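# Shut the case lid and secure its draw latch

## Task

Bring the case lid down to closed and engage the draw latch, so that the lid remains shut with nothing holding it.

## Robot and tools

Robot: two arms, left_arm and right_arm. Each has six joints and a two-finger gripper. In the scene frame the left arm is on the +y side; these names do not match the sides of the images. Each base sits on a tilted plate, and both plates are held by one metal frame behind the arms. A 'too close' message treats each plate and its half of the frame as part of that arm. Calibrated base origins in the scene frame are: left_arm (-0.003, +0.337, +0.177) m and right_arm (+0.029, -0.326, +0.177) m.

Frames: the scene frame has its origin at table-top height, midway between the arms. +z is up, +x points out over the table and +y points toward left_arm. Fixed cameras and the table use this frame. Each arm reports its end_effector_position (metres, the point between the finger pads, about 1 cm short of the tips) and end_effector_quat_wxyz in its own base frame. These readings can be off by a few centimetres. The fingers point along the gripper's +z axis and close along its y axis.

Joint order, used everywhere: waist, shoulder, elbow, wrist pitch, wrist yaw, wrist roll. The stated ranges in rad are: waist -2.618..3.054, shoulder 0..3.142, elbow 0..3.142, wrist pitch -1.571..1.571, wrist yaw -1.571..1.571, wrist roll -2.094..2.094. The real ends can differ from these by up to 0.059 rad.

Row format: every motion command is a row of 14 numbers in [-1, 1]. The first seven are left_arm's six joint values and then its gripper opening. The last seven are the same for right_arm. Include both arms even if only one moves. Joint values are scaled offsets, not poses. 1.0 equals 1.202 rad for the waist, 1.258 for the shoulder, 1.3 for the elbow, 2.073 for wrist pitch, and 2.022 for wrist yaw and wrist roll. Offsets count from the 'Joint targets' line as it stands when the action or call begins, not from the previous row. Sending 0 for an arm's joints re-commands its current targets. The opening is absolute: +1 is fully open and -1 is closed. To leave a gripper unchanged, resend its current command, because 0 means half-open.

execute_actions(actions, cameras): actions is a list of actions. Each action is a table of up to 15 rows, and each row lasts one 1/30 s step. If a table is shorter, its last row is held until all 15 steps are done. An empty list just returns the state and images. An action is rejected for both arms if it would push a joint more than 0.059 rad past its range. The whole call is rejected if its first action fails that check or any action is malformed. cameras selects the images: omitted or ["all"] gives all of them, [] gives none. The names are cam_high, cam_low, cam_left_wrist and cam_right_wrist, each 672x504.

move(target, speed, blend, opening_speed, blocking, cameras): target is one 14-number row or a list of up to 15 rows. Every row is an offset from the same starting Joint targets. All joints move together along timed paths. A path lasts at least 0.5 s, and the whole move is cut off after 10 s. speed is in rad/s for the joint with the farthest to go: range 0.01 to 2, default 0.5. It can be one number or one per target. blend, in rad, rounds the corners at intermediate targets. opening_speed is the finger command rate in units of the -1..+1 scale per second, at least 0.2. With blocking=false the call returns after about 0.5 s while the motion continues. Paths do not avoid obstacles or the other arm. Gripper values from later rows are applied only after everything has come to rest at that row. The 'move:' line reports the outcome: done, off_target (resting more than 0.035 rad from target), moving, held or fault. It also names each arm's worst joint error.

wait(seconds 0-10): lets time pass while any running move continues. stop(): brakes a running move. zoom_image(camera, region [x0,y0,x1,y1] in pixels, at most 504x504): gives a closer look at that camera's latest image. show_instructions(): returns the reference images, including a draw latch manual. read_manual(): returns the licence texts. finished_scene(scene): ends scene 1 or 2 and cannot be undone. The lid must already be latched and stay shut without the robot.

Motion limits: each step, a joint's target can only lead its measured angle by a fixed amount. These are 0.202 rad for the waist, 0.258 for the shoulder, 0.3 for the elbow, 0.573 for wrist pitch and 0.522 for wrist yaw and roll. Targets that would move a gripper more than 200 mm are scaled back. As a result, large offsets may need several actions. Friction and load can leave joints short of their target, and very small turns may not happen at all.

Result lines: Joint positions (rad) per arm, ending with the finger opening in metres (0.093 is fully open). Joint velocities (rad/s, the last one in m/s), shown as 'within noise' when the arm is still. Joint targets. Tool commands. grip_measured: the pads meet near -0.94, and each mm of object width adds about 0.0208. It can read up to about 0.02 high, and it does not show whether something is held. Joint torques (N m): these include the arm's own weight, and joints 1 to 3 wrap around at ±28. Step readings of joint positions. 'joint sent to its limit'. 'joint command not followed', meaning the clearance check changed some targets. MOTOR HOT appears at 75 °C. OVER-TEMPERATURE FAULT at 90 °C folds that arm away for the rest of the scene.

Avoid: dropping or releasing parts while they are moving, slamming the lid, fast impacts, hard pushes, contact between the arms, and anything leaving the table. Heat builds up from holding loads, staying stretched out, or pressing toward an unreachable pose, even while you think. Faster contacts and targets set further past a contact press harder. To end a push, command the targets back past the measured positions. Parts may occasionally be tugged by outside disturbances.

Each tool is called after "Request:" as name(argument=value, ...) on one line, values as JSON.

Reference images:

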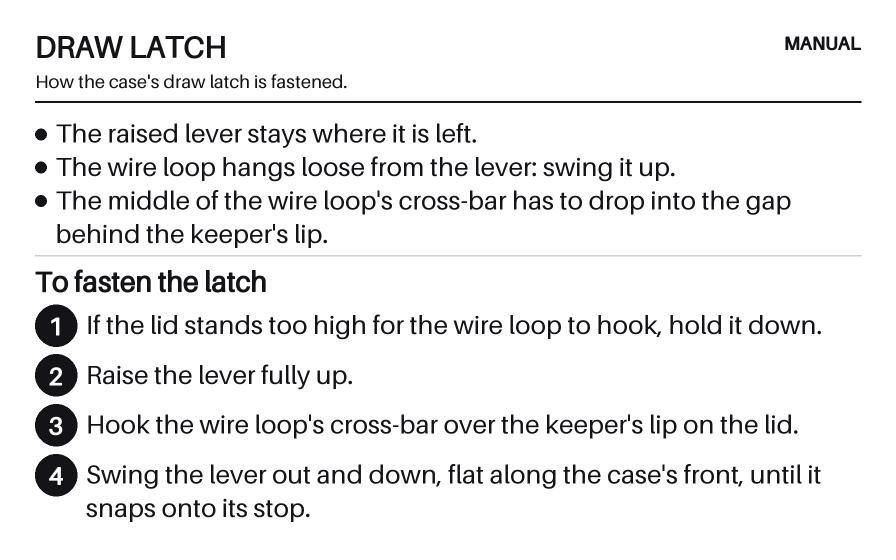

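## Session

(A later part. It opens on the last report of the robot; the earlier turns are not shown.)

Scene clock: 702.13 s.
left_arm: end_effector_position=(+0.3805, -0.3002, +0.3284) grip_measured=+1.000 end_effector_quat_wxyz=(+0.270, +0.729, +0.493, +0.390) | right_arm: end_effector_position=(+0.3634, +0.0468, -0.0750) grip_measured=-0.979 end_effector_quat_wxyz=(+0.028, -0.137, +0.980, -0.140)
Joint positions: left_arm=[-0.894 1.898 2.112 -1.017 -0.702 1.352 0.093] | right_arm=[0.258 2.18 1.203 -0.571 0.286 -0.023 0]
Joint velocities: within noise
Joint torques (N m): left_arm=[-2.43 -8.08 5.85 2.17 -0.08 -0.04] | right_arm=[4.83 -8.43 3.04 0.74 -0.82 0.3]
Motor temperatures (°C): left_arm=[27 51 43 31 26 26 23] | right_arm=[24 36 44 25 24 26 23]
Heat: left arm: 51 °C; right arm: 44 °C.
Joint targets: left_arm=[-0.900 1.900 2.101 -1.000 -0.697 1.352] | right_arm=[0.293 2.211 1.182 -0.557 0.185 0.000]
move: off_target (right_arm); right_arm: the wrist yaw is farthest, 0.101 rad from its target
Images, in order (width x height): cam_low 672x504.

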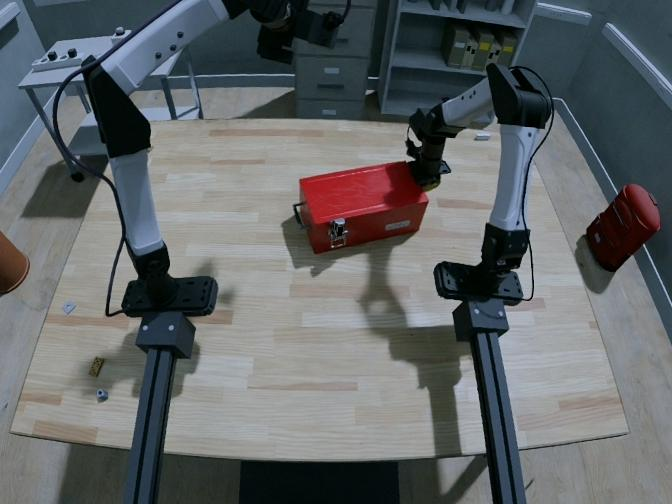

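Request:
move(target=[0,0,0,0,0,0,1,0.075,0.005,-0.01,0.005,0,0,-1], speed=0.12, cameras=["cam_low"])

Scene clock: 705.67 s.
left_arm: end_effector_position=(+0.3805, -0.3002, +0.3284) grip_measured=+1.000 end_effector_quat_wxyz=(+0.270, +0.729, +0.493, +0.390) | right_arm: end_effector_position=(+0.3567, +0.0769, -0.0811) grip_measured=-0.979 end_effector_quat_wxyz=(+0.037, -0.162, +0.976, -0.138)
Joint positions: left_arm=[-0.894 1.898 2.112 -1.017 -0.702 1.352 0.093] | right_arm=[0.342 2.191 1.19 -0.546 0.285 0.009 0]
Joint velocities: within noise
Joint torques (N m): left_arm=[-2.43 -8.1 5.9 2.17 -0.08 -0.03] | right_arm=[5.29 -8.83 3.06 0.6 -0.81 -0.01]
Motor temperatures (°C): left_arm=[27 51 43 32 26 26 23] | right_arm=[25 36 44 25 24 26 23]
Heat: left arm: 51 °C; right arm: 44 °C.
Joint targets: left_arm=[-0.900 1.900 2.101 -1.000 -0.697 1.352] | right_arm=[0.384 2.217 1.169 -0.547 0.185 0.000]
move: off_target (right_arm); right_arm: the wrist yaw is farthest, 0.100 rad from its target
Images, in order (width x height): cam_low 672x504.

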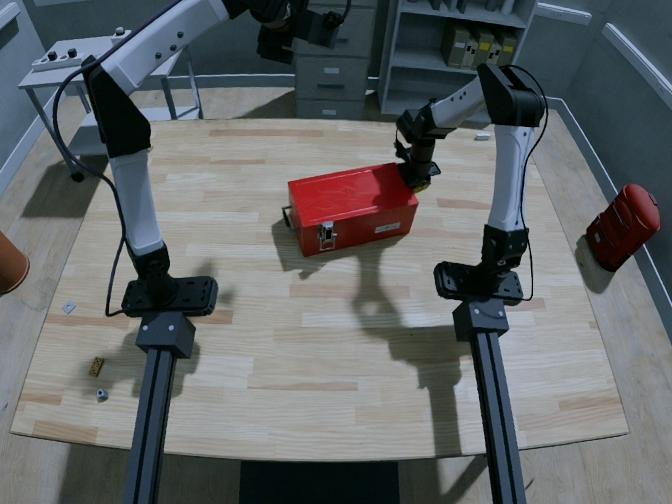

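Request:
move(target=[[-0.2,0,0,0,0,0,1,-0.1,0,0,0,0,0,-1],[-0.4082,0.1,-0.1,0.02,0,0,1,-0.15,-0.188,0.139,-0.194,0,0,-1],[-0.4082,0.463,-0.5085,0.1233,-0.0085,0.0719,1,-0.15,-0.188,0.139,-0.194,0,0,-1]], speed=0.9, blend=0.08, cameras=["cam_low","cam_left_wrist"])

Scene clock: 714.70 s.
left_arm: end_effector_position=(+0.1704, -0.3296, -0.1056) grip_measured=+1.000 end_effector_quat_wxyz=(-0.130, +0.929, +0.081, +0.337) | right_arm: end_effector_position=(+0.3544, +0.0414, +0.0162) grip_measured=-0.979 end_effector_quat_wxyz=(+0.004, -0.100, +0.990, -0.099)
Joint positions: left_arm=[-1.392 2.489 1.438 -0.762 -0.704 1.486 0.093] | right_arm=[0.21 1.987 1.341 -0.938 0.199 0.009 0]
Joint velocities: within noise
Joint torques (N m): left_arm=[-1.29 -11.99 5.81 0.49 -0.39 0.14] | right_arm=[1.55 -11.62 6.24 0.32 0.07 0]
Motor temperatures (°C): left_arm=[27 50 42 32 26 26 23] | right_arm=[25 36 43 25 25 26 23]
Heat: left arm: 50 °C; right arm: 43 °C.
Joint targets: left_arm=[-1.391 2.482 1.440 -0.744 -0.714 1.497] | right_arm=[0.203 1.980 1.350 -0.949 0.185 0.000]
move: done
Images, in order (width x height): cam_low 672x504, cam_left_wrist 672x504.

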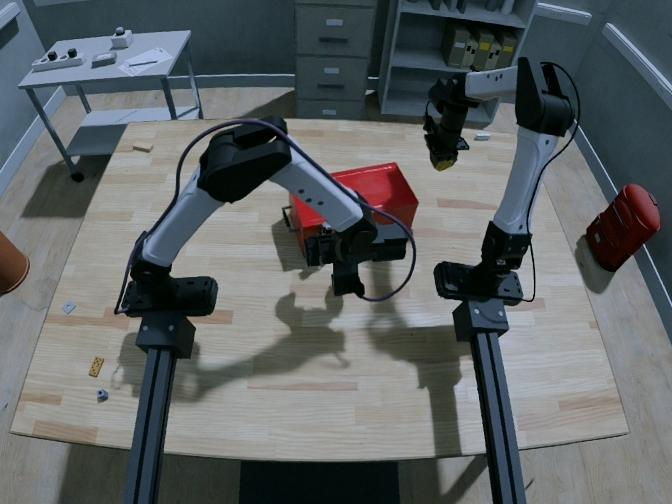

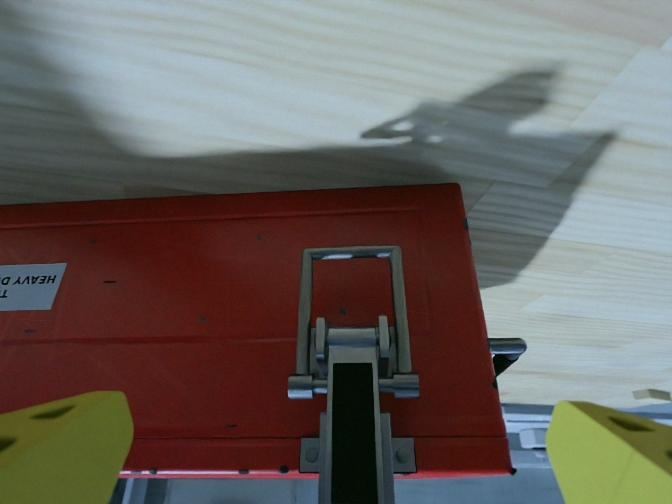

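Request:
move(target=[0.0325,0.1405,-0.0074,0.0821,-0.0029,-0.0138,1,0,0,0,0,0,0,-1], speed=0.3, cameras=["cam_left_wrist"])

Scene clock: 730.13 s.
left_arm: end_effector_position=(+0.1811, -0.3175, -0.1658) grip_measured=+1.000 end_effector_quat_wxyz=(-0.129, +0.927, +0.101, +0.338) | right_arm: end_effector_position=(+0.3541, +0.0413, +0.0162) grip_measured=-0.979 end_effector_quat_wxyz=(+0.004, -0.101, +0.990, -0.099)
Joint positions: left_arm=[-1.357 2.648 1.438 -0.592 -0.71 1.48 0.093] | right_arm=[0.21 1.987 1.341 -0.939 0.199 0.009 0]
Joint velocities: within noise
Joint torques (N m): left_arm=[-0.94 -10.8 4.19 0.53 -0.4 -0.09] | right_arm=[1.55 -11.62 6.24 0.32 0.07 0]
Motor temperatures (°C): left_arm=[27 49 41 31 27 26 23] | right_arm=[25 37 42 25 24 26 23]
Heat: left arm: 49 °C; right arm: 42 °C.
Joint targets: left_arm=[-1.352 2.659 1.430 -0.574 -0.720 1.469] | right_arm=[0.203 1.980 1.350 -0.949 0.185 0.000]
move: done
Images, in order (width x height): cam_left_wrist 672x504.

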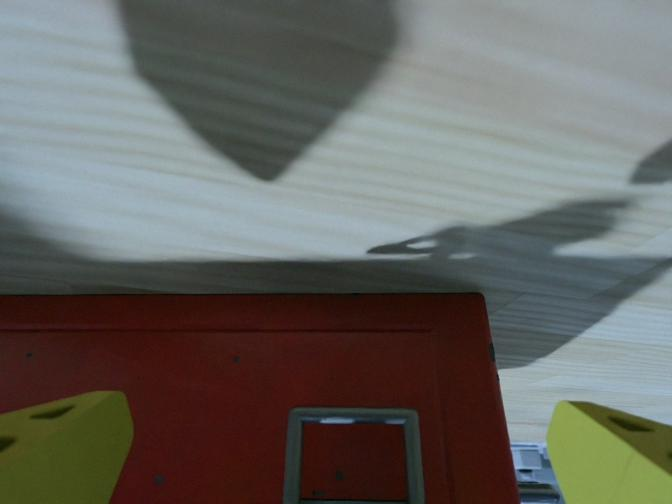

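Request:
move(target=[0.1157,-0.0241,-0.062,0.0842,-0.0116,0.0911,1,0,0,0,0,0,0,-1], speed=0.2, cameras=["cam_left_wrist"])

Scene clock: 738.60 s.
left_arm: end_effector_position=(+0.2267, -0.2893, -0.1773) grip_measured=+1.000 end_effector_quat_wxyz=(-0.140, +0.926, +0.107, +0.335) | right_arm: end_effector_position=(+0.3540, +0.0413, +0.0162) grip_measured=-0.979 end_effector_quat_wxyz=(+0.003, -0.101, +0.990, -0.099)
Joint positions: left_arm=[-1.217 2.648 1.359 -0.425 -0.732 1.64 0.093] | right_arm=[0.21 1.987 1.341 -0.939 0.199 0.009 0]
Joint velocities: within noise
Joint torques (N m): left_arm=[-1.21 -13.3 3.75 0.74 -0.41 0.15] | right_arm=[1.55 -11.6 6.23 0.32 0.07 0.01]
Motor temperatures (°C): left_arm=[27 50 41 30 27 26 23] | right_arm=[25 37 42 25 24 26 23]
Heat: left arm: 50 °C; right arm: 42 °C.
Joint targets: left_arm=[-1.213 2.628 1.350 -0.400 -0.743 1.653] | right_arm=[0.203 1.980 1.350 -0.949 0.185 0.000]
move: done
Images, in order (width x height): cam_left_wrist 672x504.

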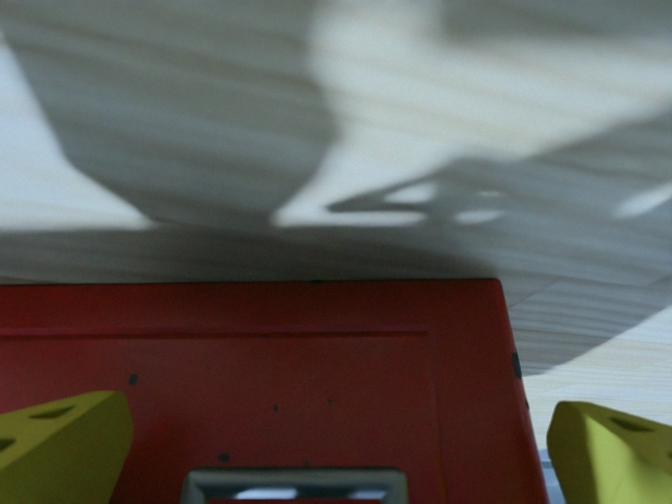

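Request:
move(target=[-0.0087,-0.0058,0.0368,-0.0316,0.0005,-0.006,1,0,0,0,0,0,0,-1], speed=0.2, cameras=["cam_left_wrist"])

Scene clock: 744.00 s.
left_arm: end_effector_position=(+0.2262, -0.2887, -0.1756) grip_measured=+1.000 end_effector_quat_wxyz=(-0.147, +0.926, +0.103, +0.334) | right_arm: end_effector_position=(+0.3540, +0.0413, +0.0162) grip_measured=-0.979 end_effector_quat_wxyz=(+0.003, -0.101, +0.990, -0.099)
Joint positions: left_arm=[-1.218 2.648 1.369 -0.449 -0.732 1.641 0.093] | right_arm=[0.21 1.987 1.341 -0.939 0.199 0.009 0]
Joint velocities: within noise
Joint torques (N m): left_arm=[-2.07 -13.97 7.47 0.21 -0.39 0.04] | right_arm=[1.55 -11.6 6.23 0.32 0.07 0.01]
Motor temperatures (°C): left_arm=[27 52 40 30 27 26 23] | right_arm=[25 38 42 25 24 26 23]
Heat: left arm: 52 °C; right arm: 42 °C.
Joint targets: left_arm=[-1.223 2.621 1.397 -0.465 -0.742 1.642] | right_arm=[0.203 1.980 1.350 -0.949 0.185 0.000]
move: done
Images, in order (width x height): cam_left_wrist 672x504.

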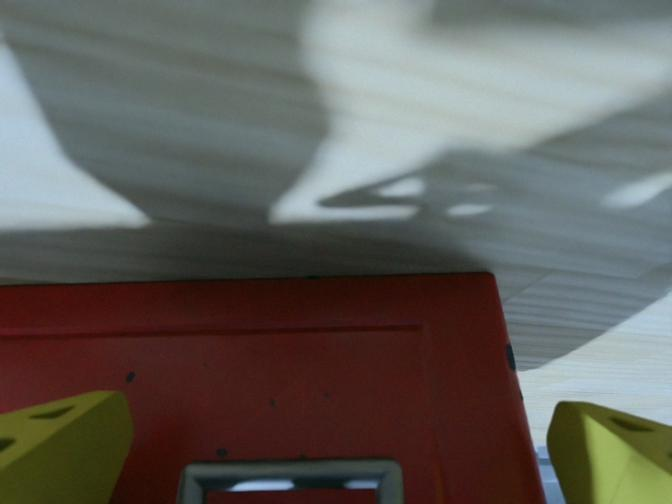

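Request:
move(target=[-0.0087,-0.0095,0.0292,-0.0188,0,0,1,0,0,0,0,0,0,-1], speed=0.2, cameras=["cam_left_wrist"])

Scene clock: 750.43 s.
left_arm: end_effector_position=(+0.2272, -0.2984, -0.1703) grip_measured=+1.000 end_effector_quat_wxyz=(-0.145, +0.926, +0.100, +0.334) | right_arm: end_effector_position=(+0.3540, +0.0413, +0.0162) grip_measured=-0.979 end_effector_quat_wxyz=(+0.003, -0.101, +0.990, -0.099)
Joint positions: left_arm=[-1.225 2.648 1.408 -0.488 -0.733 1.641 0.093] | right_arm=[0.21 1.987 1.341 -0.939 0.199 0.009 0]
Joint velocities: within noise
Joint torques (N m): left_arm=[-2.41 -15.25 7.42 0.24 -0.4 0.02] | right_arm=[1.55 -11.6 6.23 0.33 0.07 0]
Motor temperatures (°C): left_arm=[27 55 41 30 27 26 23] | right_arm=[25 38 42 24 24 26 23]
Heat: left arm: 55 °C; right arm: 42 °C.
Joint targets: left_arm=[-1.234 2.609 1.435 -0.504 -0.742 1.642] | right_arm=[0.203 1.980 1.350 -0.949 0.185 0.000]
move: off_target (left_arm); left_arm: the shoulder is farthest, 0.039 rad from its target
Images, in order (width x height): cam_left_wrist 672x504.

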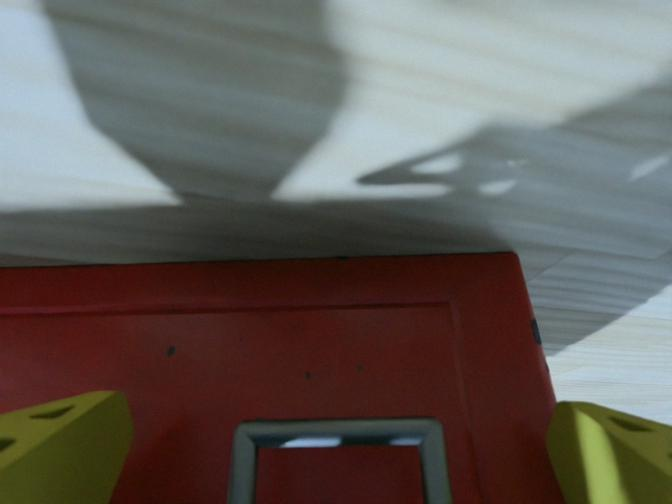

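Request:
move(target=[0,0,0,0,0,0,-0.1,0,0,0,0,0,0,-1], opening_speed=1, cameras=["cam_left_wrist"])

Scene clock: 755.23 s.
left_arm: end_effector_position=(+0.2271, -0.2980, -0.1702) grip_measured=-0.097 end_effector_quat_wxyz=(-0.146, +0.926, +0.099, +0.334) | right_arm: end_effector_position=(+0.3540, +0.0413, +0.0162) grip_measured=-0.979 end_effector_quat_wxyz=(+0.003, -0.101, +0.990, -0.099)
Joint positions: left_arm=[-1.225 2.648 1.408 -0.49 -0.733 1.641 0.041] | right_arm=[0.21 1.987 1.341 -0.939 0.199 0.009 0]
Joint velocities: within noise
Joint torques (N m): left_arm=[-2.44 -15.2 7.46 0.25 -0.39 0.03] | right_arm=[1.55 -11.59 6.24 0.33 0.07 0]
Motor temperatures (°C): left_arm=[27 57 41 30 27 26 23] | right_arm=[25 38 42 24 24 26 23]
Heat: left arm: 57 °C; right arm: 42 °C.
Joint targets: left_arm=[-1.234 2.609 1.435 -0.504 -0.742 1.642] | right_arm=[0.203 1.980 1.350 -0.949 0.185 0.000]
move: off_target (left_arm); left_arm: the shoulder is farthest, 0.039 rad from its target
Images, in order (width x height): cam_left_wrist 672x504.

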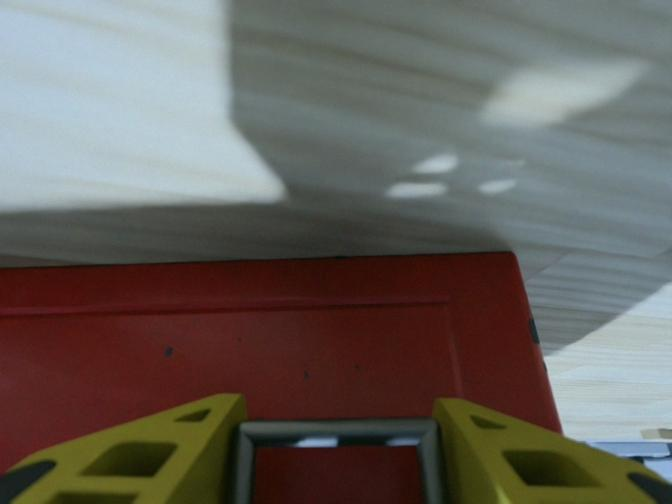

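Request:
move(target=[[-0.0573,-0.0073,-0.0212,-0.0091,0.001,-0.0507,-0.1,0,0,0,0,0,0,-1],[-0.104,-0.0357,-0.0033,-0.061,0.0067,-0.0868,-0.1,0,0,0,0,0,0,-1]], speed=0.15, blend=0.03, cameras=["cam_left_wrist"])

Scene clock: 782.23 s.
left_arm: end_effector_position=(+0.1866, -0.3136, -0.1550) grip_measured=-0.098 end_effector_quat_wxyz=(-0.128, +0.921, +0.104, +0.352) | right_arm: end_effector_position=(+0.3540, +0.0413, +0.0162) grip_measured=-0.979 end_effector_quat_wxyz=(+0.003, -0.101, +0.990, -0.099)
Joint positions: left_arm=[-1.351 2.616 1.408 -0.59 -0.741 1.476 0.04] | right_arm=[0.21 1.987 1.341 -0.939 0.199 0.009 0]
Joint velocities: within noise
Joint torques (N m): left_arm=[-2.1 -16.29 7.16 -0.18 -0.2 -0.08] | right_arm=[1.54 -11.62 6.24 0.32 0.07 0]
Motor temperatures (°C): left_arm=[28 66 41 29 27 26 23] | right_arm=[24 39 42 24 24 26 23]
Heat: left arm: 66 °C; right arm: 42 °C.
Joint targets: left_arm=[-1.358 2.564 1.431 -0.630 -0.729 1.466] | right_arm=[0.203 1.980 1.350 -0.949 0.185 0.000]
move: off_target (left_arm); left_arm: the shoulder is farthest, 0.052 rad from its target
Images, in order (width x height): cam_left_wrist 672x504.

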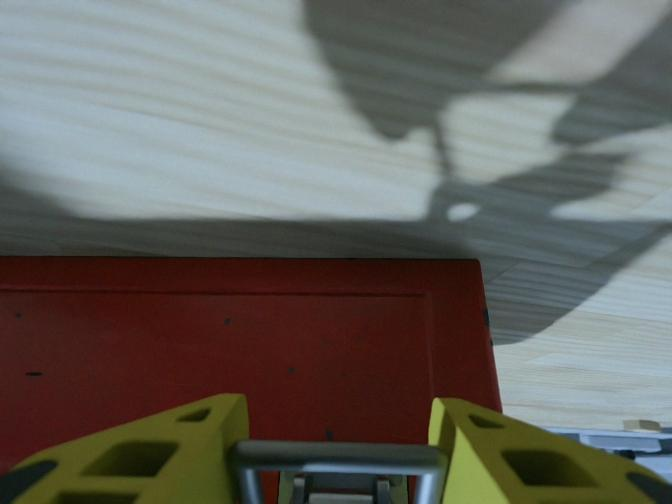

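Request:
move(target=[[-0.0195,-0.0595,0.0125,-0.0463,0.0028,-0.0151,-0.1,0,0,0,0,0,0,-1],[-0.0089,-0.1173,0.0171,-0.0765,0.0013,-0.0069,-0.1,0,0,0,0,0,0,-1],[0.0294,-0.1638,0.0137,-0.0836,-0.0038,0.0226,-0.1,0,0,0,0,0,0,-1]], speed=0.2, blend=0.03, cameras=["cam_left_wrist"])

Scene clock: 788.97 s.
left_arm: end_effector_position=(+0.1963, -0.3232, -0.0762) grip_measured=-0.098 end_effector_quat_wxyz=(-0.125, +0.924, +0.110, +0.345) | right_arm: end_effector_position=(+0.3540, +0.0413, +0.0162) grip_measured=-0.979 end_effector_quat_wxyz=(+0.003, -0.101, +0.990, -0.099)
Joint positions: left_arm=[-1.326 2.407 1.421 -0.788 -0.729 1.5 0.04] | right_arm=[0.21 1.987 1.341 -0.939 0.199 0.009 0]
Joint velocities: within noise
Joint torques (N m): left_arm=[-1.26 -15.43 8.58 0.18 -0.38 0.12] | right_arm=[1.55 -11.62 6.24 0.33 0.07 0.01]
Motor temperatures (°C): left_arm=[28 68 41 29 27 26 23] | right_arm=[24 39 42 24 24 26 23]
Heat: left arm: 68 °C; right arm: 42 °C.
Joint targets: left_arm=[-1.323 2.358 1.449 -0.804 -0.737 1.511] | right_arm=[0.203 1.980 1.350 -0.949 0.185 0.000]
move: off_target (left_arm); blend cut to 0.0298 rad at target 2; left_arm: the shoulder is farthest, 0.049 rad from its target
Images, in order (width x height): cam_left_wrist 672x504.

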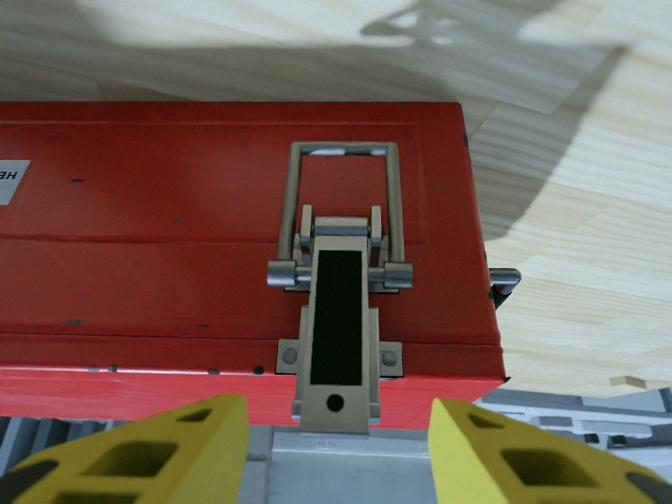

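Request:
move(target=[0,-0.84,0.2,0,0,0,1,0,0,0,0,0,0,-1], speed=1.0, cameras=[])

Scene clock: 794.27 s.
left_arm: end_effector_position=(+0.1907, -0.2975, +0.4412) grip_measured=+1.000 end_effector_quat_wxyz=(+0.487, +0.738, +0.317, +0.344) | right_arm: end_effector_position=(+0.3540, +0.0413, +0.0162) grip_measured=-0.979 end_effector_quat_wxyz=(+0.003, -0.101, +0.990, -0.099)
Joint positions: left_arm=[-1.326 1.301 1.702 -0.803 -0.735 1.502 0.093] | right_arm=[0.21 1.987 1.341 -0.939 0.199 0.009 0]
Joint velocities: within noise
Joint torques (N m): left_arm=[-0.61 -1.65 6.93 2.21 -0.04 0.06] | right_arm=[1.54 -11.6 6.23 0.33 0.07 0]
Motor temperatures (°C): left_arm=[28 68 41 29 27 26 23] | right_arm=[24 39 42 24 24 26 23]
Heat: left arm: 68 °C; right arm: 42 °C.
Joint targets: left_arm=[-1.323 1.302 1.709 -0.804 -0.736 1.512] | right_arm=[0.203 1.980 1.350 -0.949 0.185 0.000]
move: done
No camera images: "cameras" was empty.

Request:
wait(seconds=1, cameras=["cam_low"])

Scene clock: 856.77 s.
left_arm: end_effector_position=(+0.1907, -0.2975, +0.4412) grip_measured=+1.000 end_effector_quat_wxyz=(+0.487, +0.738, +0.317, +0.344) | right_arm: end_effector_position=(+0.3540, +0.0413, +0.0162) grip_measured=-0.979 end_effector_quat_wxyz=(+0.003, -0.101, +0.990, -0.099)
Joint positions: left_arm=[-1.326 1.301 1.702 -0.803 -0.735 1.503 0.093] | right_arm=[0.21 1.987 1.341 -0.939 0.199 0.009 0]
Joint velocities: within noise
Joint torques (N m): left_arm=[-0.65 -1.62 6.91 2.23 -0.05 0.06] | right_arm=[1.55 -11.6 6.24 0.33 0.07 0]
Motor temperatures (°C): left_arm=[27 41 41 38 26 26 23] | right_arm=[24 41 42 24 24 26 23]
Heat: left arm: 41 °C; right arm: 42 °C.
Joint targets: left_arm=[-1.323 1.302 1.709 -0.804 -0.736 1.512] | right_arm=[0.203 1.980 1.350 -0.949 0.185 0.000]
Tool commands: left_gripper/opening=+1.0 right_gripper/opening=-1.0
wait: 1.00 s; at rest from the start
Images, in order (width x height): cam_low 672x504.

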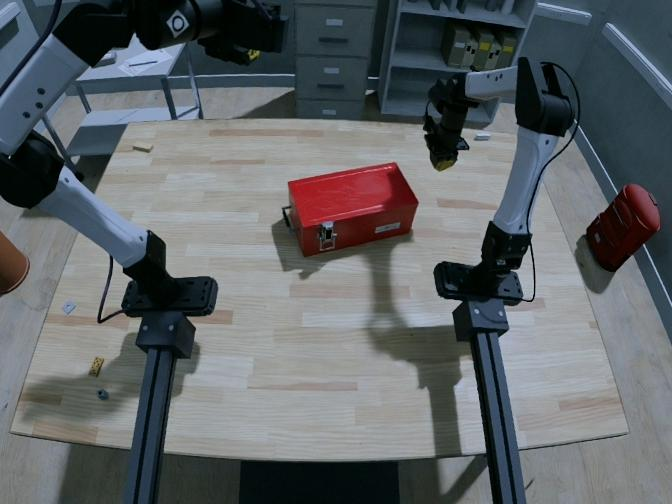

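Request:
move(target=[-0.0241,0.9126,-0.2146,0.0502,0.0079,-0.0213,1,0,0,0,0,0,0,-1], speed=1.0, cameras=[])

Request:
move(target=[[0,0.1661,0,0.0608,0,0,1,0,0,0,0,0,0,-1],[0.1156,0.1415,-0.0615,0.1447,-0.0114,0.091,1,0,0,0,0,0,0,-1]], speed=0.3, cameras=[])

Request:
move(target=[-0.0175,-0.0151,0.0654,-0.0502,0.0005,-0.0054,1,0,0,0,0,0,0,-1], speed=0.2, cameras=["cam_left_wrist"])

Scene clock: 862.30 s.
left_arm: end_effector_position=(+0.1913, -0.3338, -0.0945) grip_measured=+1.000 end_effector_quat_wxyz=(-0.104, +0.925, +0.118, +0.345) | right_arm: end_effector_position=(+0.3540, +0.0413, +0.0162) grip_measured=-0.979 end_effector_quat_wxyz=(+0.003, -0.101, +0.990, -0.099)
Joint positions: left_arm=[-1.344 2.454 1.43 -0.719 -0.722 1.48 0.093] | right_arm=[0.21 1.987 1.341 -0.939 0.199 0.009 0]
Joint velocities: within noise
Joint torques (N m): left_arm=[-2.18 -11.66 5.86 0.64 -0.3 -0.1] | right_arm=[1.55 -11.62 6.24 0.33 0.07 0.01]
Motor temperatures (°C): left_arm=[27 41 41 38 26 26 23] | right_arm=[24 41 42 24 24 26 23]
Heat: left arm: 41 °C; right arm: 42 °C.
Joint targets: left_arm=[-1.352 2.450 1.430 -0.700 -0.721 1.468] | right_arm=[0.203 1.980 1.350 -0.949 0.185 0.000]
move: done
No camera images: "cameras" was empty.

Scene clock: 864.30 s.
left_arm: end_effector_position=(+0.2266, -0.2885, -0.1770) grip_measured=+1.000 end_effector_quat_wxyz=(-0.141, +0.925, +0.107, +0.335) | right_arm: end_effector_position=(+0.3540, +0.0413, +0.0162) grip_measured=-0.979 end_effector_quat_wxyz=(+0.003, -0.101, +0.990, -0.099)
Joint positions: left_arm=[-1.217 2.647 1.358 -0.428 -0.732 1.638 0.093] | right_arm=[0.21 1.987 1.341 -0.939 0.199 0.009 0]
Joint velocities: within noise
Joint torques (N m): left_arm=[-1.32 -13.29 3.78 0.78 -0.41 0.17] | right_arm=[1.54 -11.6 6.24 0.33 0.07 0.01]
Motor temperatures (°C): left_arm=[27 42 41 37 26 26 23] | right_arm=[24 41 42 24 24 26 23]
Heat: left arm: 42 °C; right arm: 42 °C.
Joint targets: left_arm=[-1.213 2.628 1.350 -0.400 -0.744 1.652] | right_arm=[0.203 1.980 1.350 -0.949 0.185 0.000]
move: done
No camera images: "cameras" was empty.

Scene clock: 865.43 s.
left_arm: end_effector_position=(+0.2271, -0.2994, -0.1699) grip_measured=+1.000 end_effector_quat_wxyz=(-0.144, +0.926, +0.101, +0.335) | right_arm: end_effector_position=(+0.3540, +0.0413, +0.0162) grip_measured=-0.979 end_effector_quat_wxyz=(+0.003, -0.101, +0.990, -0.099)
Joint positions: left_arm=[-1.226 2.647 1.41 -0.488 -0.733 1.639 0.093] | right_arm=[0.21 1.987 1.341 -0.939 0.199 0.009 0]
Joint velocities: within noise
Joint torques (N m): left_arm=[-2.33 -15.23 7.34 0.27 -0.4 0.07] | right_arm=[1.54 -11.6 6.23 0.33 0.07 0]
Motor temperatures (°C): left_arm=[27 43 41 37 26 26 23] | right_arm=[24 41 42 24 24 26 23]
Heat: left arm: 43 °C; right arm: 42 °C.
Joint targets: left_arm=[-1.234 2.609 1.435 -0.504 -0.742 1.642] | right_arm=[0.203 1.980 1.350 -0.949 0.185 0.000]
move: off_target (left_arm); left_arm: the shoulder is farthest, 0.038 rad from its target
Images, in order (width x height): cam_left_wrist 672x504.

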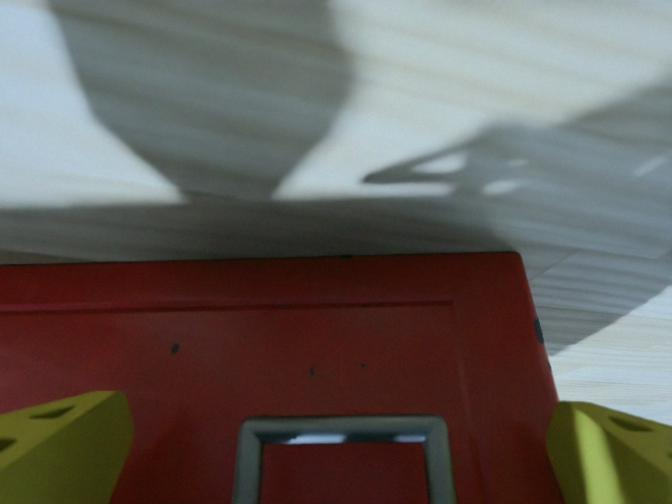

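Request:
move(target=[0,0,0,0,0,0,-0.16,0,0,0,0,0,0,-1], opening_speed=1.5, cameras=[])

Request:
move(target=[[-0.0582,-0.0231,-0.0177,-0.014,0.0035,-0.0504,-0.16,0,0,0,0,0,0,-1],[-0.1048,-0.0517,0.0008,-0.0656,0.0114,-0.087,-0.16,0,0,0,0,0,0,-1]], speed=0.2, blend=0.03, cameras=["cam_left_wrist"])

Scene clock: 869.83 s.
left_arm: end_effector_position=(+0.2269, -0.2982, -0.1695) grip_measured=-0.153 end_effector_quat_wxyz=(-0.146, +0.925, +0.101, +0.335) | right_arm: end_effector_position=(+0.3540, +0.0413, +0.0162) grip_measured=-0.979 end_effector_quat_wxyz=(+0.003, -0.101, +0.990, -0.099)
Joint positions: left_arm=[-1.226 2.647 1.41 -0.495 -0.734 1.635 0.038] | right_arm=[0.21 1.987 1.341 -0.939 0.199 0.009 0]
Joint velocities: within noise
Joint torques (N m): left_arm=[-2.37 -15.21 7.32 0.31 -0.38 0.11] | right_arm=[1.54 -11.6 6.23 0.33 0.07 0.01]
Motor temperatures (°C): left_arm=[27 45 41 35 26 26 23] | right_arm=[24 41 42 24 24 26 23]
Heat: left arm: 45 °C; right arm: 42 °C.
Joint targets: left_arm=[-1.234 2.609 1.435 -0.504 -0.743 1.642] | right_arm=[0.203 1.980 1.350 -0.949 0.185 0.000]
move: off_target (left_arm); left_arm: the shoulder is farthest, 0.038 rad from its target
No camera images: "cameras" was empty.

Scene clock: 871.30 s.
left_arm: end_effector_position=(+0.1858, -0.3188, -0.1578) grip_measured=-0.153 end_effector_quat_wxyz=(-0.114, +0.926, +0.120, +0.339) | right_arm: end_effector_position=(+0.3540, +0.0413, +0.0162) grip_measured=-0.979 end_effector_quat_wxyz=(+0.003, -0.101, +0.990, -0.099)
Joint positions: left_arm=[-1.344 2.611 1.41 -0.567 -0.708 1.466 0.038] | right_arm=[0.21 1.987 1.341 -0.939 0.199 0.009 0]
Joint velocities: within noise
Joint torques (N m): left_arm=[-2.85 -17.74 7.64 -0.5 -0.39 0.01] | right_arm=[1.55 -11.6 6.24 0.33 0.07 0]
Motor temperatures (°C): left_arm=[27 46 41 35 26 26 23] | right_arm=[24 41 42 24 24 26 23]
Heat: left arm: 46 °C; right arm: 42 °C.
Joint targets: left_arm=[-1.360 2.544 1.436 -0.640 -0.720 1.466] | right_arm=[0.203 1.980 1.350 -0.949 0.185 0.000]
move: off_target (left_arm); left_arm: the wrist pitch is farthest, 0.073 rad from its target
Images, in order (width x height): cam_left_wrist 672x504.

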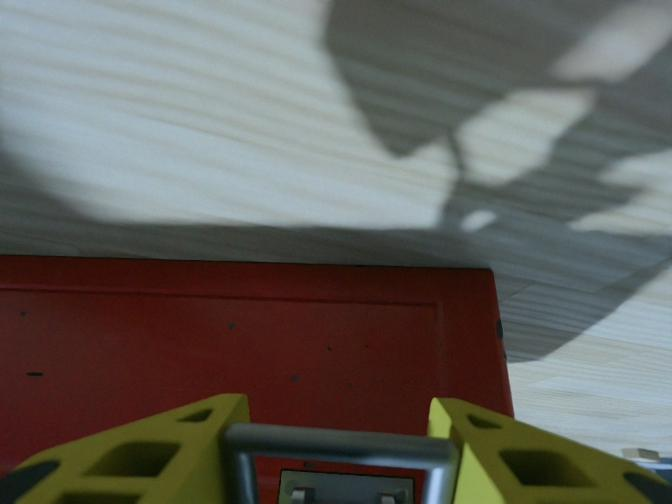

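Request:
move(target=[-0.01,-0.06,0.0125,-0.0463,0.002,-0.0151,-0.16,0,0,0,0,0,0,-1], speed=0.2, cameras=["cam_left_wrist"])

Scene clock: 875.60 s.
left_arm: end_effector_position=(+0.1773, -0.3263, -0.1313) grip_measured=-0.153 end_effector_quat_wxyz=(-0.108, +0.929, +0.137, +0.327) | right_arm: end_effector_position=(+0.3540, +0.0413, +0.0162) grip_measured=-0.979 end_effector_quat_wxyz=(+0.003, -0.101, +0.990, -0.099)
Joint positions: left_arm=[-1.36 2.538 1.422 -0.665 -0.675 1.415 0.038] | right_arm=[0.21 1.987 1.341 -0.939 0.199 0.009 0]
Joint velocities: within noise
Joint torques (N m): left_arm=[-2.44 -17.81 8.32 -0.48 -0.68 0.25] | right_arm=[1.55 -11.6 6.23 0.33 0.07 0.01]
Motor temperatures (°C): left_arm=[27 51 41 34 27 26 23] | right_arm=[24 41 42 24 24 26 23]
Heat: left arm: 51 °C; right arm: 42 °C.
Joint targets: left_arm=[-1.372 2.468 1.452 -0.736 -0.716 1.435] | right_arm=[0.203 1.980 1.350 -0.949 0.185 0.000]
move: off_target (left_arm); left_arm: the wrist pitch is farthest, 0.071 rad from its target
Images, in order (width x height): cam_left_wrist 672x504.

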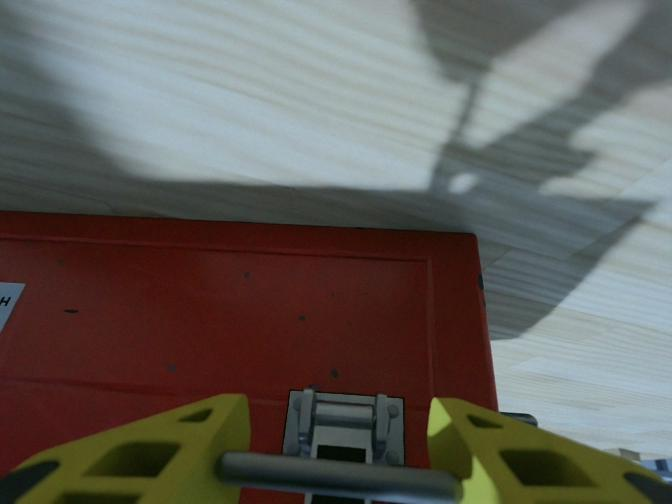

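Request:
move(target=[0.0058,-0.0644,0.0046,-0.0453,-0.0094,0.0087,-0.16,0,0,0,0,0,0,-1], speed=0.2, cameras=["cam_left_wrist"])

Scene clock: 885.90 s.
left_arm: end_effector_position=(+0.1823, -0.3241, -0.1029) grip_measured=-0.153 end_effector_quat_wxyz=(-0.116, +0.925, +0.136, +0.336) | right_arm: end_effector_position=(+0.3540, +0.0413, +0.0162) grip_measured=-0.979 end_effector_quat_wxyz=(+0.003, -0.101, +0.990, -0.099)
Joint positions: left_arm=[-1.353 2.471 1.423 -0.747 -0.696 1.414 0.038] | right_arm=[0.21 1.987 1.341 -0.939 0.199 0.009 0]
Joint velocities: within noise
Joint torques (N m): left_arm=[-2.43 -18.85 9.07 -0.68 -0.66 0.44] | right_arm=[1.54 -11.6 6.23 0.32 0.07 0]
Motor temperatures (°C): left_arm=[27 61 42 33 27 26 23] | right_arm=[24 41 42 24 24 26 23]
Heat: left arm: 61 °C; right arm: 42 °C.
Joint targets: left_arm=[-1.365 2.387 1.458 -0.830 -0.734 1.453] | right_arm=[0.203 1.980 1.350 -0.949 0.185 0.000]
move: off_target (left_arm); left_arm: the shoulder is farthest, 0.084 rad from its target
Images, in order (width x height): cam_left_wrist 672x504.

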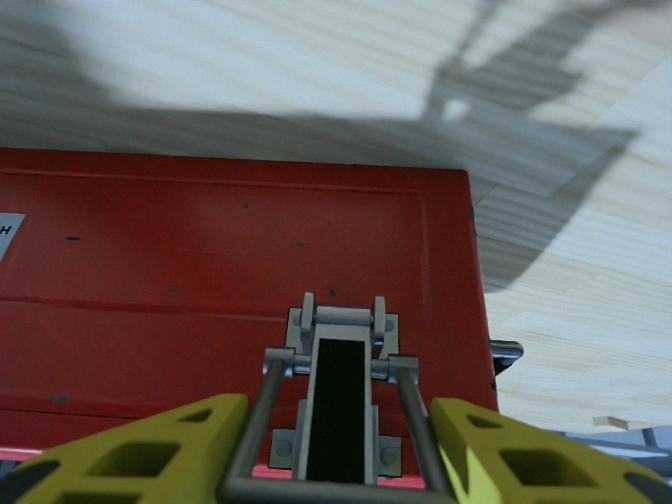

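Request:
move(target=[0.0391,-0.0533,-0.0035,-0.0096,-0.0054,0.0232,-0.16,0,0,0,0,0,0,-1], speed=0.25, cameras=["cam_left_wrist"])

Scene clock: 889.63 s.
left_arm: end_effector_position=(+0.1958, -0.3196, -0.0868) grip_measured=-0.153 end_effector_quat_wxyz=(-0.124, +0.927, +0.135, +0.327) | right_arm: end_effector_position=(+0.3540, +0.0413, +0.0162) grip_measured=-0.979 end_effector_quat_wxyz=(+0.003, -0.101, +0.990, -0.099)
Joint positions: left_arm=[-1.311 2.425 1.423 -0.777 -0.688 1.467 0.038] | right_arm=[0.21 1.987 1.341 -0.939 0.199 0.009 0]
Joint velocities: within noise
Joint torques (N m): left_arm=[-2.14 -20.59 8.77 -0.53 -0.84 0.37] | right_arm=[1.55 -11.6 6.24 0.32 0.07 0]
Motor temperatures (°C): left_arm=[28 65 42 32 27 26 23] | right_arm=[24 41 42 24 24 26 23]
Heat: left arm: 65 °C; right arm: 42 °C.
Joint targets: left_arm=[-1.318 2.320 1.454 -0.850 -0.745 1.500] | right_arm=[0.203 1.980 1.350 -0.949 0.185 0.000]
move: off_target (left_arm); left_arm: the shoulder is farthest, 0.105 rad from its target
Images, in order (width x height): cam_left_wrist 672x504.

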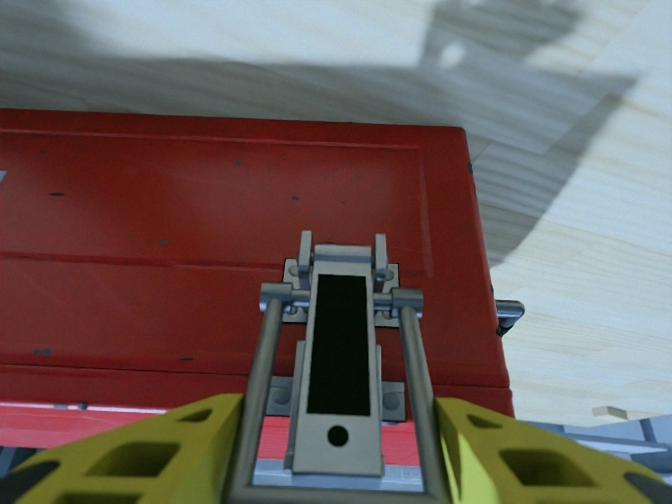

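Request:
move(target=[[0.052,0.0199,-0.0077,0.0338,-0.0025,0.0396,-0.16,0,0,0,0,0,0,-1],[0.0824,0.0143,-0.0154,0.0507,-0.0035,0.0643,-0.16,0,0,0,0,0,0,-1]], speed=0.2, blend=0.02, cameras=["cam_left_wrist"])

Scene clock: 900.67 s.
left_arm: end_effector_position=(+0.2244, -0.3125, -0.0808) grip_measured=-0.153 end_effector_quat_wxyz=(-0.136, +0.931, +0.115, +0.318) | right_arm: end_effector_position=(+0.3540, +0.0413, +0.0162) grip_measured=-0.979 end_effector_quat_wxyz=(+0.003, -0.101, +0.990, -0.099)
Joint positions: left_arm=[-1.231 2.405 1.423 -0.746 -0.691 1.607 0.038] | right_arm=[0.21 1.987 1.341 -0.939 0.199 0.009 0]
Joint velocities: within noise
Joint torques (N m): left_arm=[-0.62 -17.14 6.97 0.43 -0.87 0.27] | right_arm=[1.55 -11.6 6.23 0.33 0.07 0]
Motor temperatures (°C): left_arm=[28 78 43 32 27 26 23] | right_arm=[24 41 42 24 24 26 23]
Heat: left arm: 78 °C; right arm: 42 °C. Fold the left arm in close to its base, or ease its load, before you think long.
Joint targets: left_arm=[-1.219 2.338 1.434 -0.745 -0.753 1.630] | right_arm=[0.203 1.980 1.350 -0.949 0.185 0.000]
MOTOR HOT: the shoulder of the left arm reports 78 °C; the controller's stop level is 90 °C. To cool a motor, set the load down, stop pushing, or move to a pose that needs little force.
move: off_target (left_arm); left_arm: the shoulder is farthest, 0.067 rad from its target
Images, in order (width x height): cam_left_wrist 672x504.

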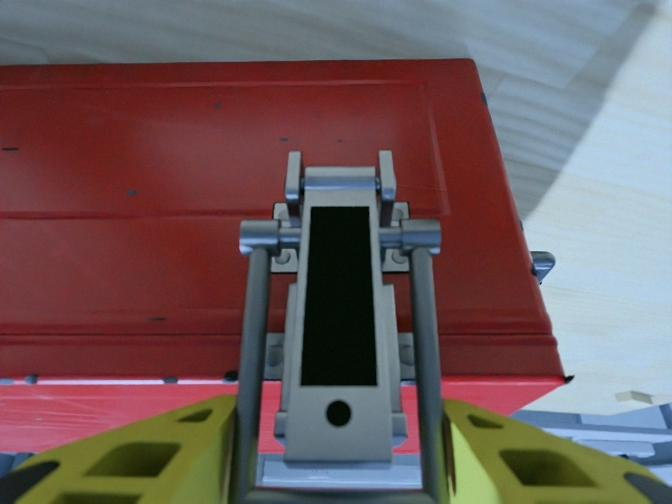

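Request:
move(target=[0.0299,0.0024,-0.0077,0.0217,-0.0014,0.0272,-0.16,0,0,0,0,0,0,-1], speed=0.25, cameras=["cam_left_wrist"])

Scene clock: 903.13 s.
left_arm: end_effector_position=(+0.2341, -0.3098, -0.0825) grip_measured=-0.153 end_effector_quat_wxyz=(-0.139, +0.934, +0.108, +0.310) | right_arm: end_effector_position=(+0.3540, +0.0413, +0.0162) grip_measured=-0.979 end_effector_quat_wxyz=(+0.003, -0.101, +0.990, -0.099)
Joint positions: left_arm=[-1.2 2.405 1.423 -0.725 -0.681 1.663 0.038] | right_arm=[0.21 1.987 1.341 -0.939 0.199 0.009 0]
Joint velocities: within noise
Joint torques (N m): left_arm=[-0.25 -16.92 6.01 0.77 -0.99 0.26] | right_arm=[1.55 -11.62 6.23 0.33 0.07 0]
Motor temperatures (°C): left_arm=[27 77 43 32 27 26 23] | right_arm=[24 41 42 24 24 26 23]
Heat: left arm: 77 °C; right arm: 42 °C. Fold the left arm in close to its base, or ease its load, before you think long.
Joint targets: left_arm=[-1.183 2.341 1.424 -0.700 -0.755 1.685] | right_arm=[0.203 1.980 1.350 -0.949 0.185 0.000]
MOTOR HOT: still on. The shoulder of the left arm reports 77 °C.
move: off_target (left_arm); left_arm: the wrist yaw is farthest, 0.075 rad from its target
Images, in order (width x height): cam_left_wrist 672x504.

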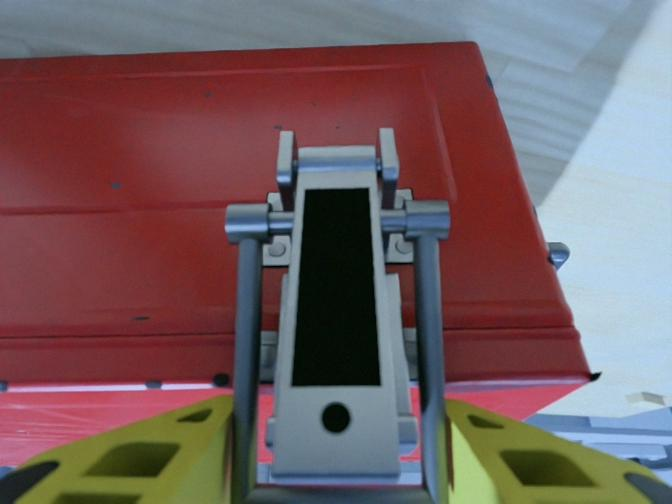

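Request:
move(target=[0.036,-0.003,-0.009,0.027,-0.0014,0.03,-0.16,0,0,0,0,0,0,-1], speed=0.3, cameras=["cam_left_wrist"])

Scene clock: 907.20 s.
left_arm: end_effector_position=(+0.2447, -0.3063, -0.0831) grip_measured=-0.153 end_effector_quat_wxyz=(-0.139, +0.938, +0.102, +0.301) | right_arm: end_effector_position=(+0.3540, +0.0413, +0.0162) grip_measured=-0.979 end_effector_quat_wxyz=(+0.003, -0.101, +0.990, -0.099)
Joint positions: left_arm=[-1.166 2.397 1.415 -0.696 -0.669 1.722 0.038] | right_arm=[0.21 1.987 1.341 -0.939 0.199 0.009 0]
Joint velocities: within noise
Joint torques (N m): left_arm=[0.53 -16.53 5.71 1.14 -1.13 0.28] | right_arm=[1.55 -11.6 6.24 0.33 0.07 0]
Motor temperatures (°C): left_arm=[27 76 43 32 28 26 23] | right_arm=[24 41 42 24 24 26 23]
Heat: left arm: 76 °C; right arm: 42 °C. Fold the left arm in close to its base, or ease its load, before you think long.
Joint targets: left_arm=[-1.140 2.337 1.412 -0.644 -0.758 1.745] | right_arm=[0.203 1.980 1.350 -0.949 0.185 0.000]
MOTOR HOT: still on. The shoulder of the left arm reports 76 °C.
move: off_target (left_arm); left_arm: the wrist yaw is farthest, 0.089 rad from its target
Images, in order (width x height): cam_left_wrist 672x504.

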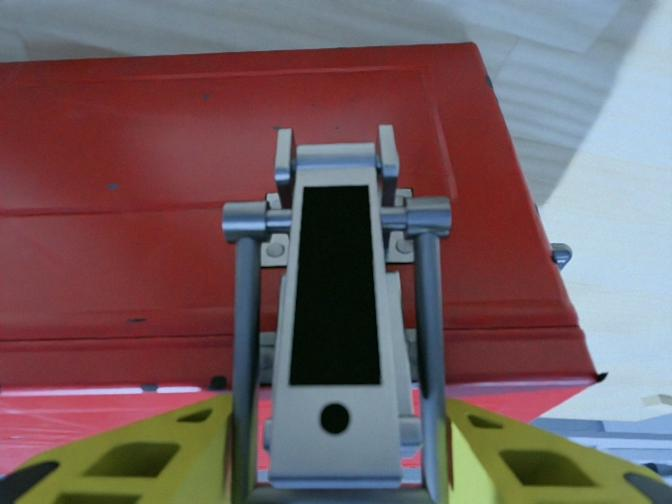

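Request:
move(target=[[-0.015,0,0.003,-0.011,0,-0.012,-0.16,0.4517,0.1405,-0.0555,0.0781,-0.0122,0,-1],[-0.015,0,0.003,-0.011,0,-0.012,-0.16,0.4403,0.1924,-0.0865,0.1301,-0.0119,0,-1]], speed=[0.6,0.2], cameras=["cam_left_wrist","cam_low","cam_right_wrist"])

Scene clock: 930.40 s.
left_arm: end_effector_position=(+0.2446, -0.3064, -0.0830) grip_measured=-0.153 end_effector_quat_wxyz=(-0.139, +0.938, +0.102, +0.302) | right_arm: end_effector_position=(+0.2756, +0.2175, -0.0595) grip_measured=-0.979 end_effector_quat_wxyz=(-0.005, -0.364, +0.927, -0.093)
Joint positions: left_arm=[-1.167 2.397 1.415 -0.696 -0.67 1.721 0.038] | right_arm=[0.749 2.164 1.275 -0.759 0.169 0.008 0]
Joint velocities: within noise
Joint torques (N m): left_arm=[-0.96 -16.57 6.05 0.87 -1.11 0.03] | right_arm=[0.61 -5.48 2.44 1.49 0.12 0.01]
Motor temperatures (°C): left_arm=[27 84 40 32 29 26 23] | right_arm=[24 42 42 24 24 26 23]
Heat: left arm: 84 °C; right arm: 42 °C. Fold the left arm in close to its base, or ease its load, before you think long.
Joint targets: left_arm=[-1.158 2.337 1.416 -0.667 -0.758 1.721] | right_arm=[0.733 2.222 1.238 -0.679 0.161 0.000]
MOTOR HOT: still on. The shoulder of the left arm reports 84 °C.
move: off_target (left_arm, right_arm); left_arm: the wrist yaw is farthest, 0.088 rad from its target; right_arm: the wrist pitch is farthest, 0.079 rad from its target
Images, in order (width x height): cam_low 672x504, cam_left_wrist 672x504, cam_right_wrist 672x504.

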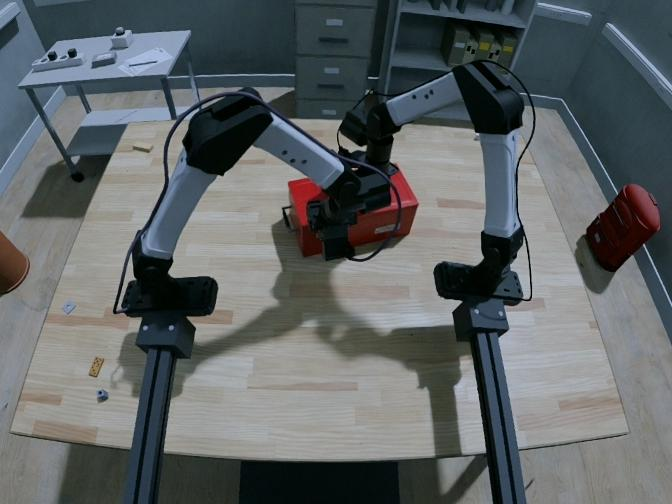

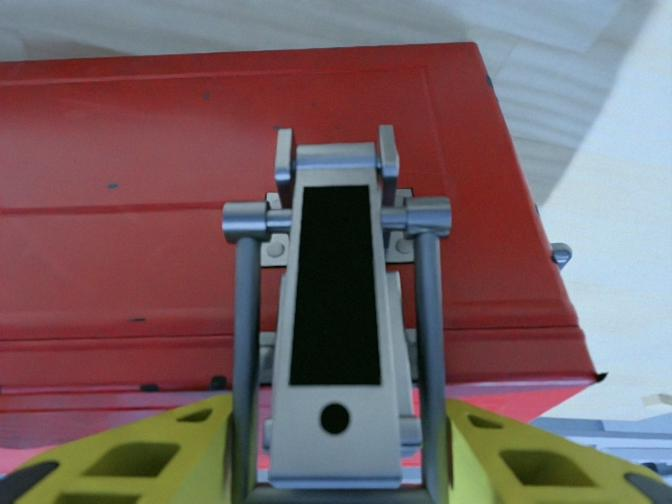

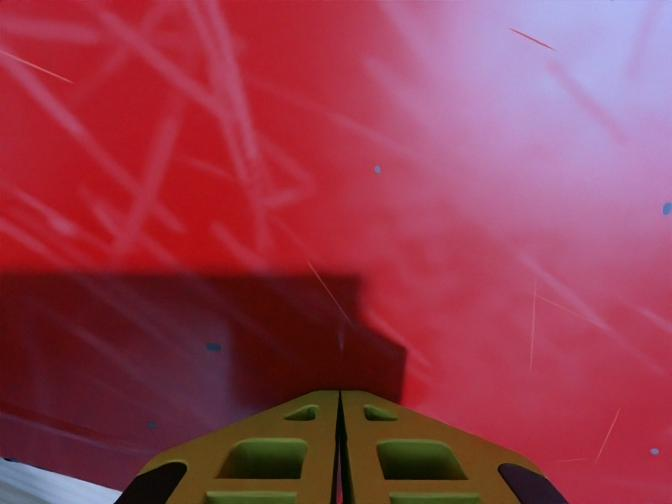

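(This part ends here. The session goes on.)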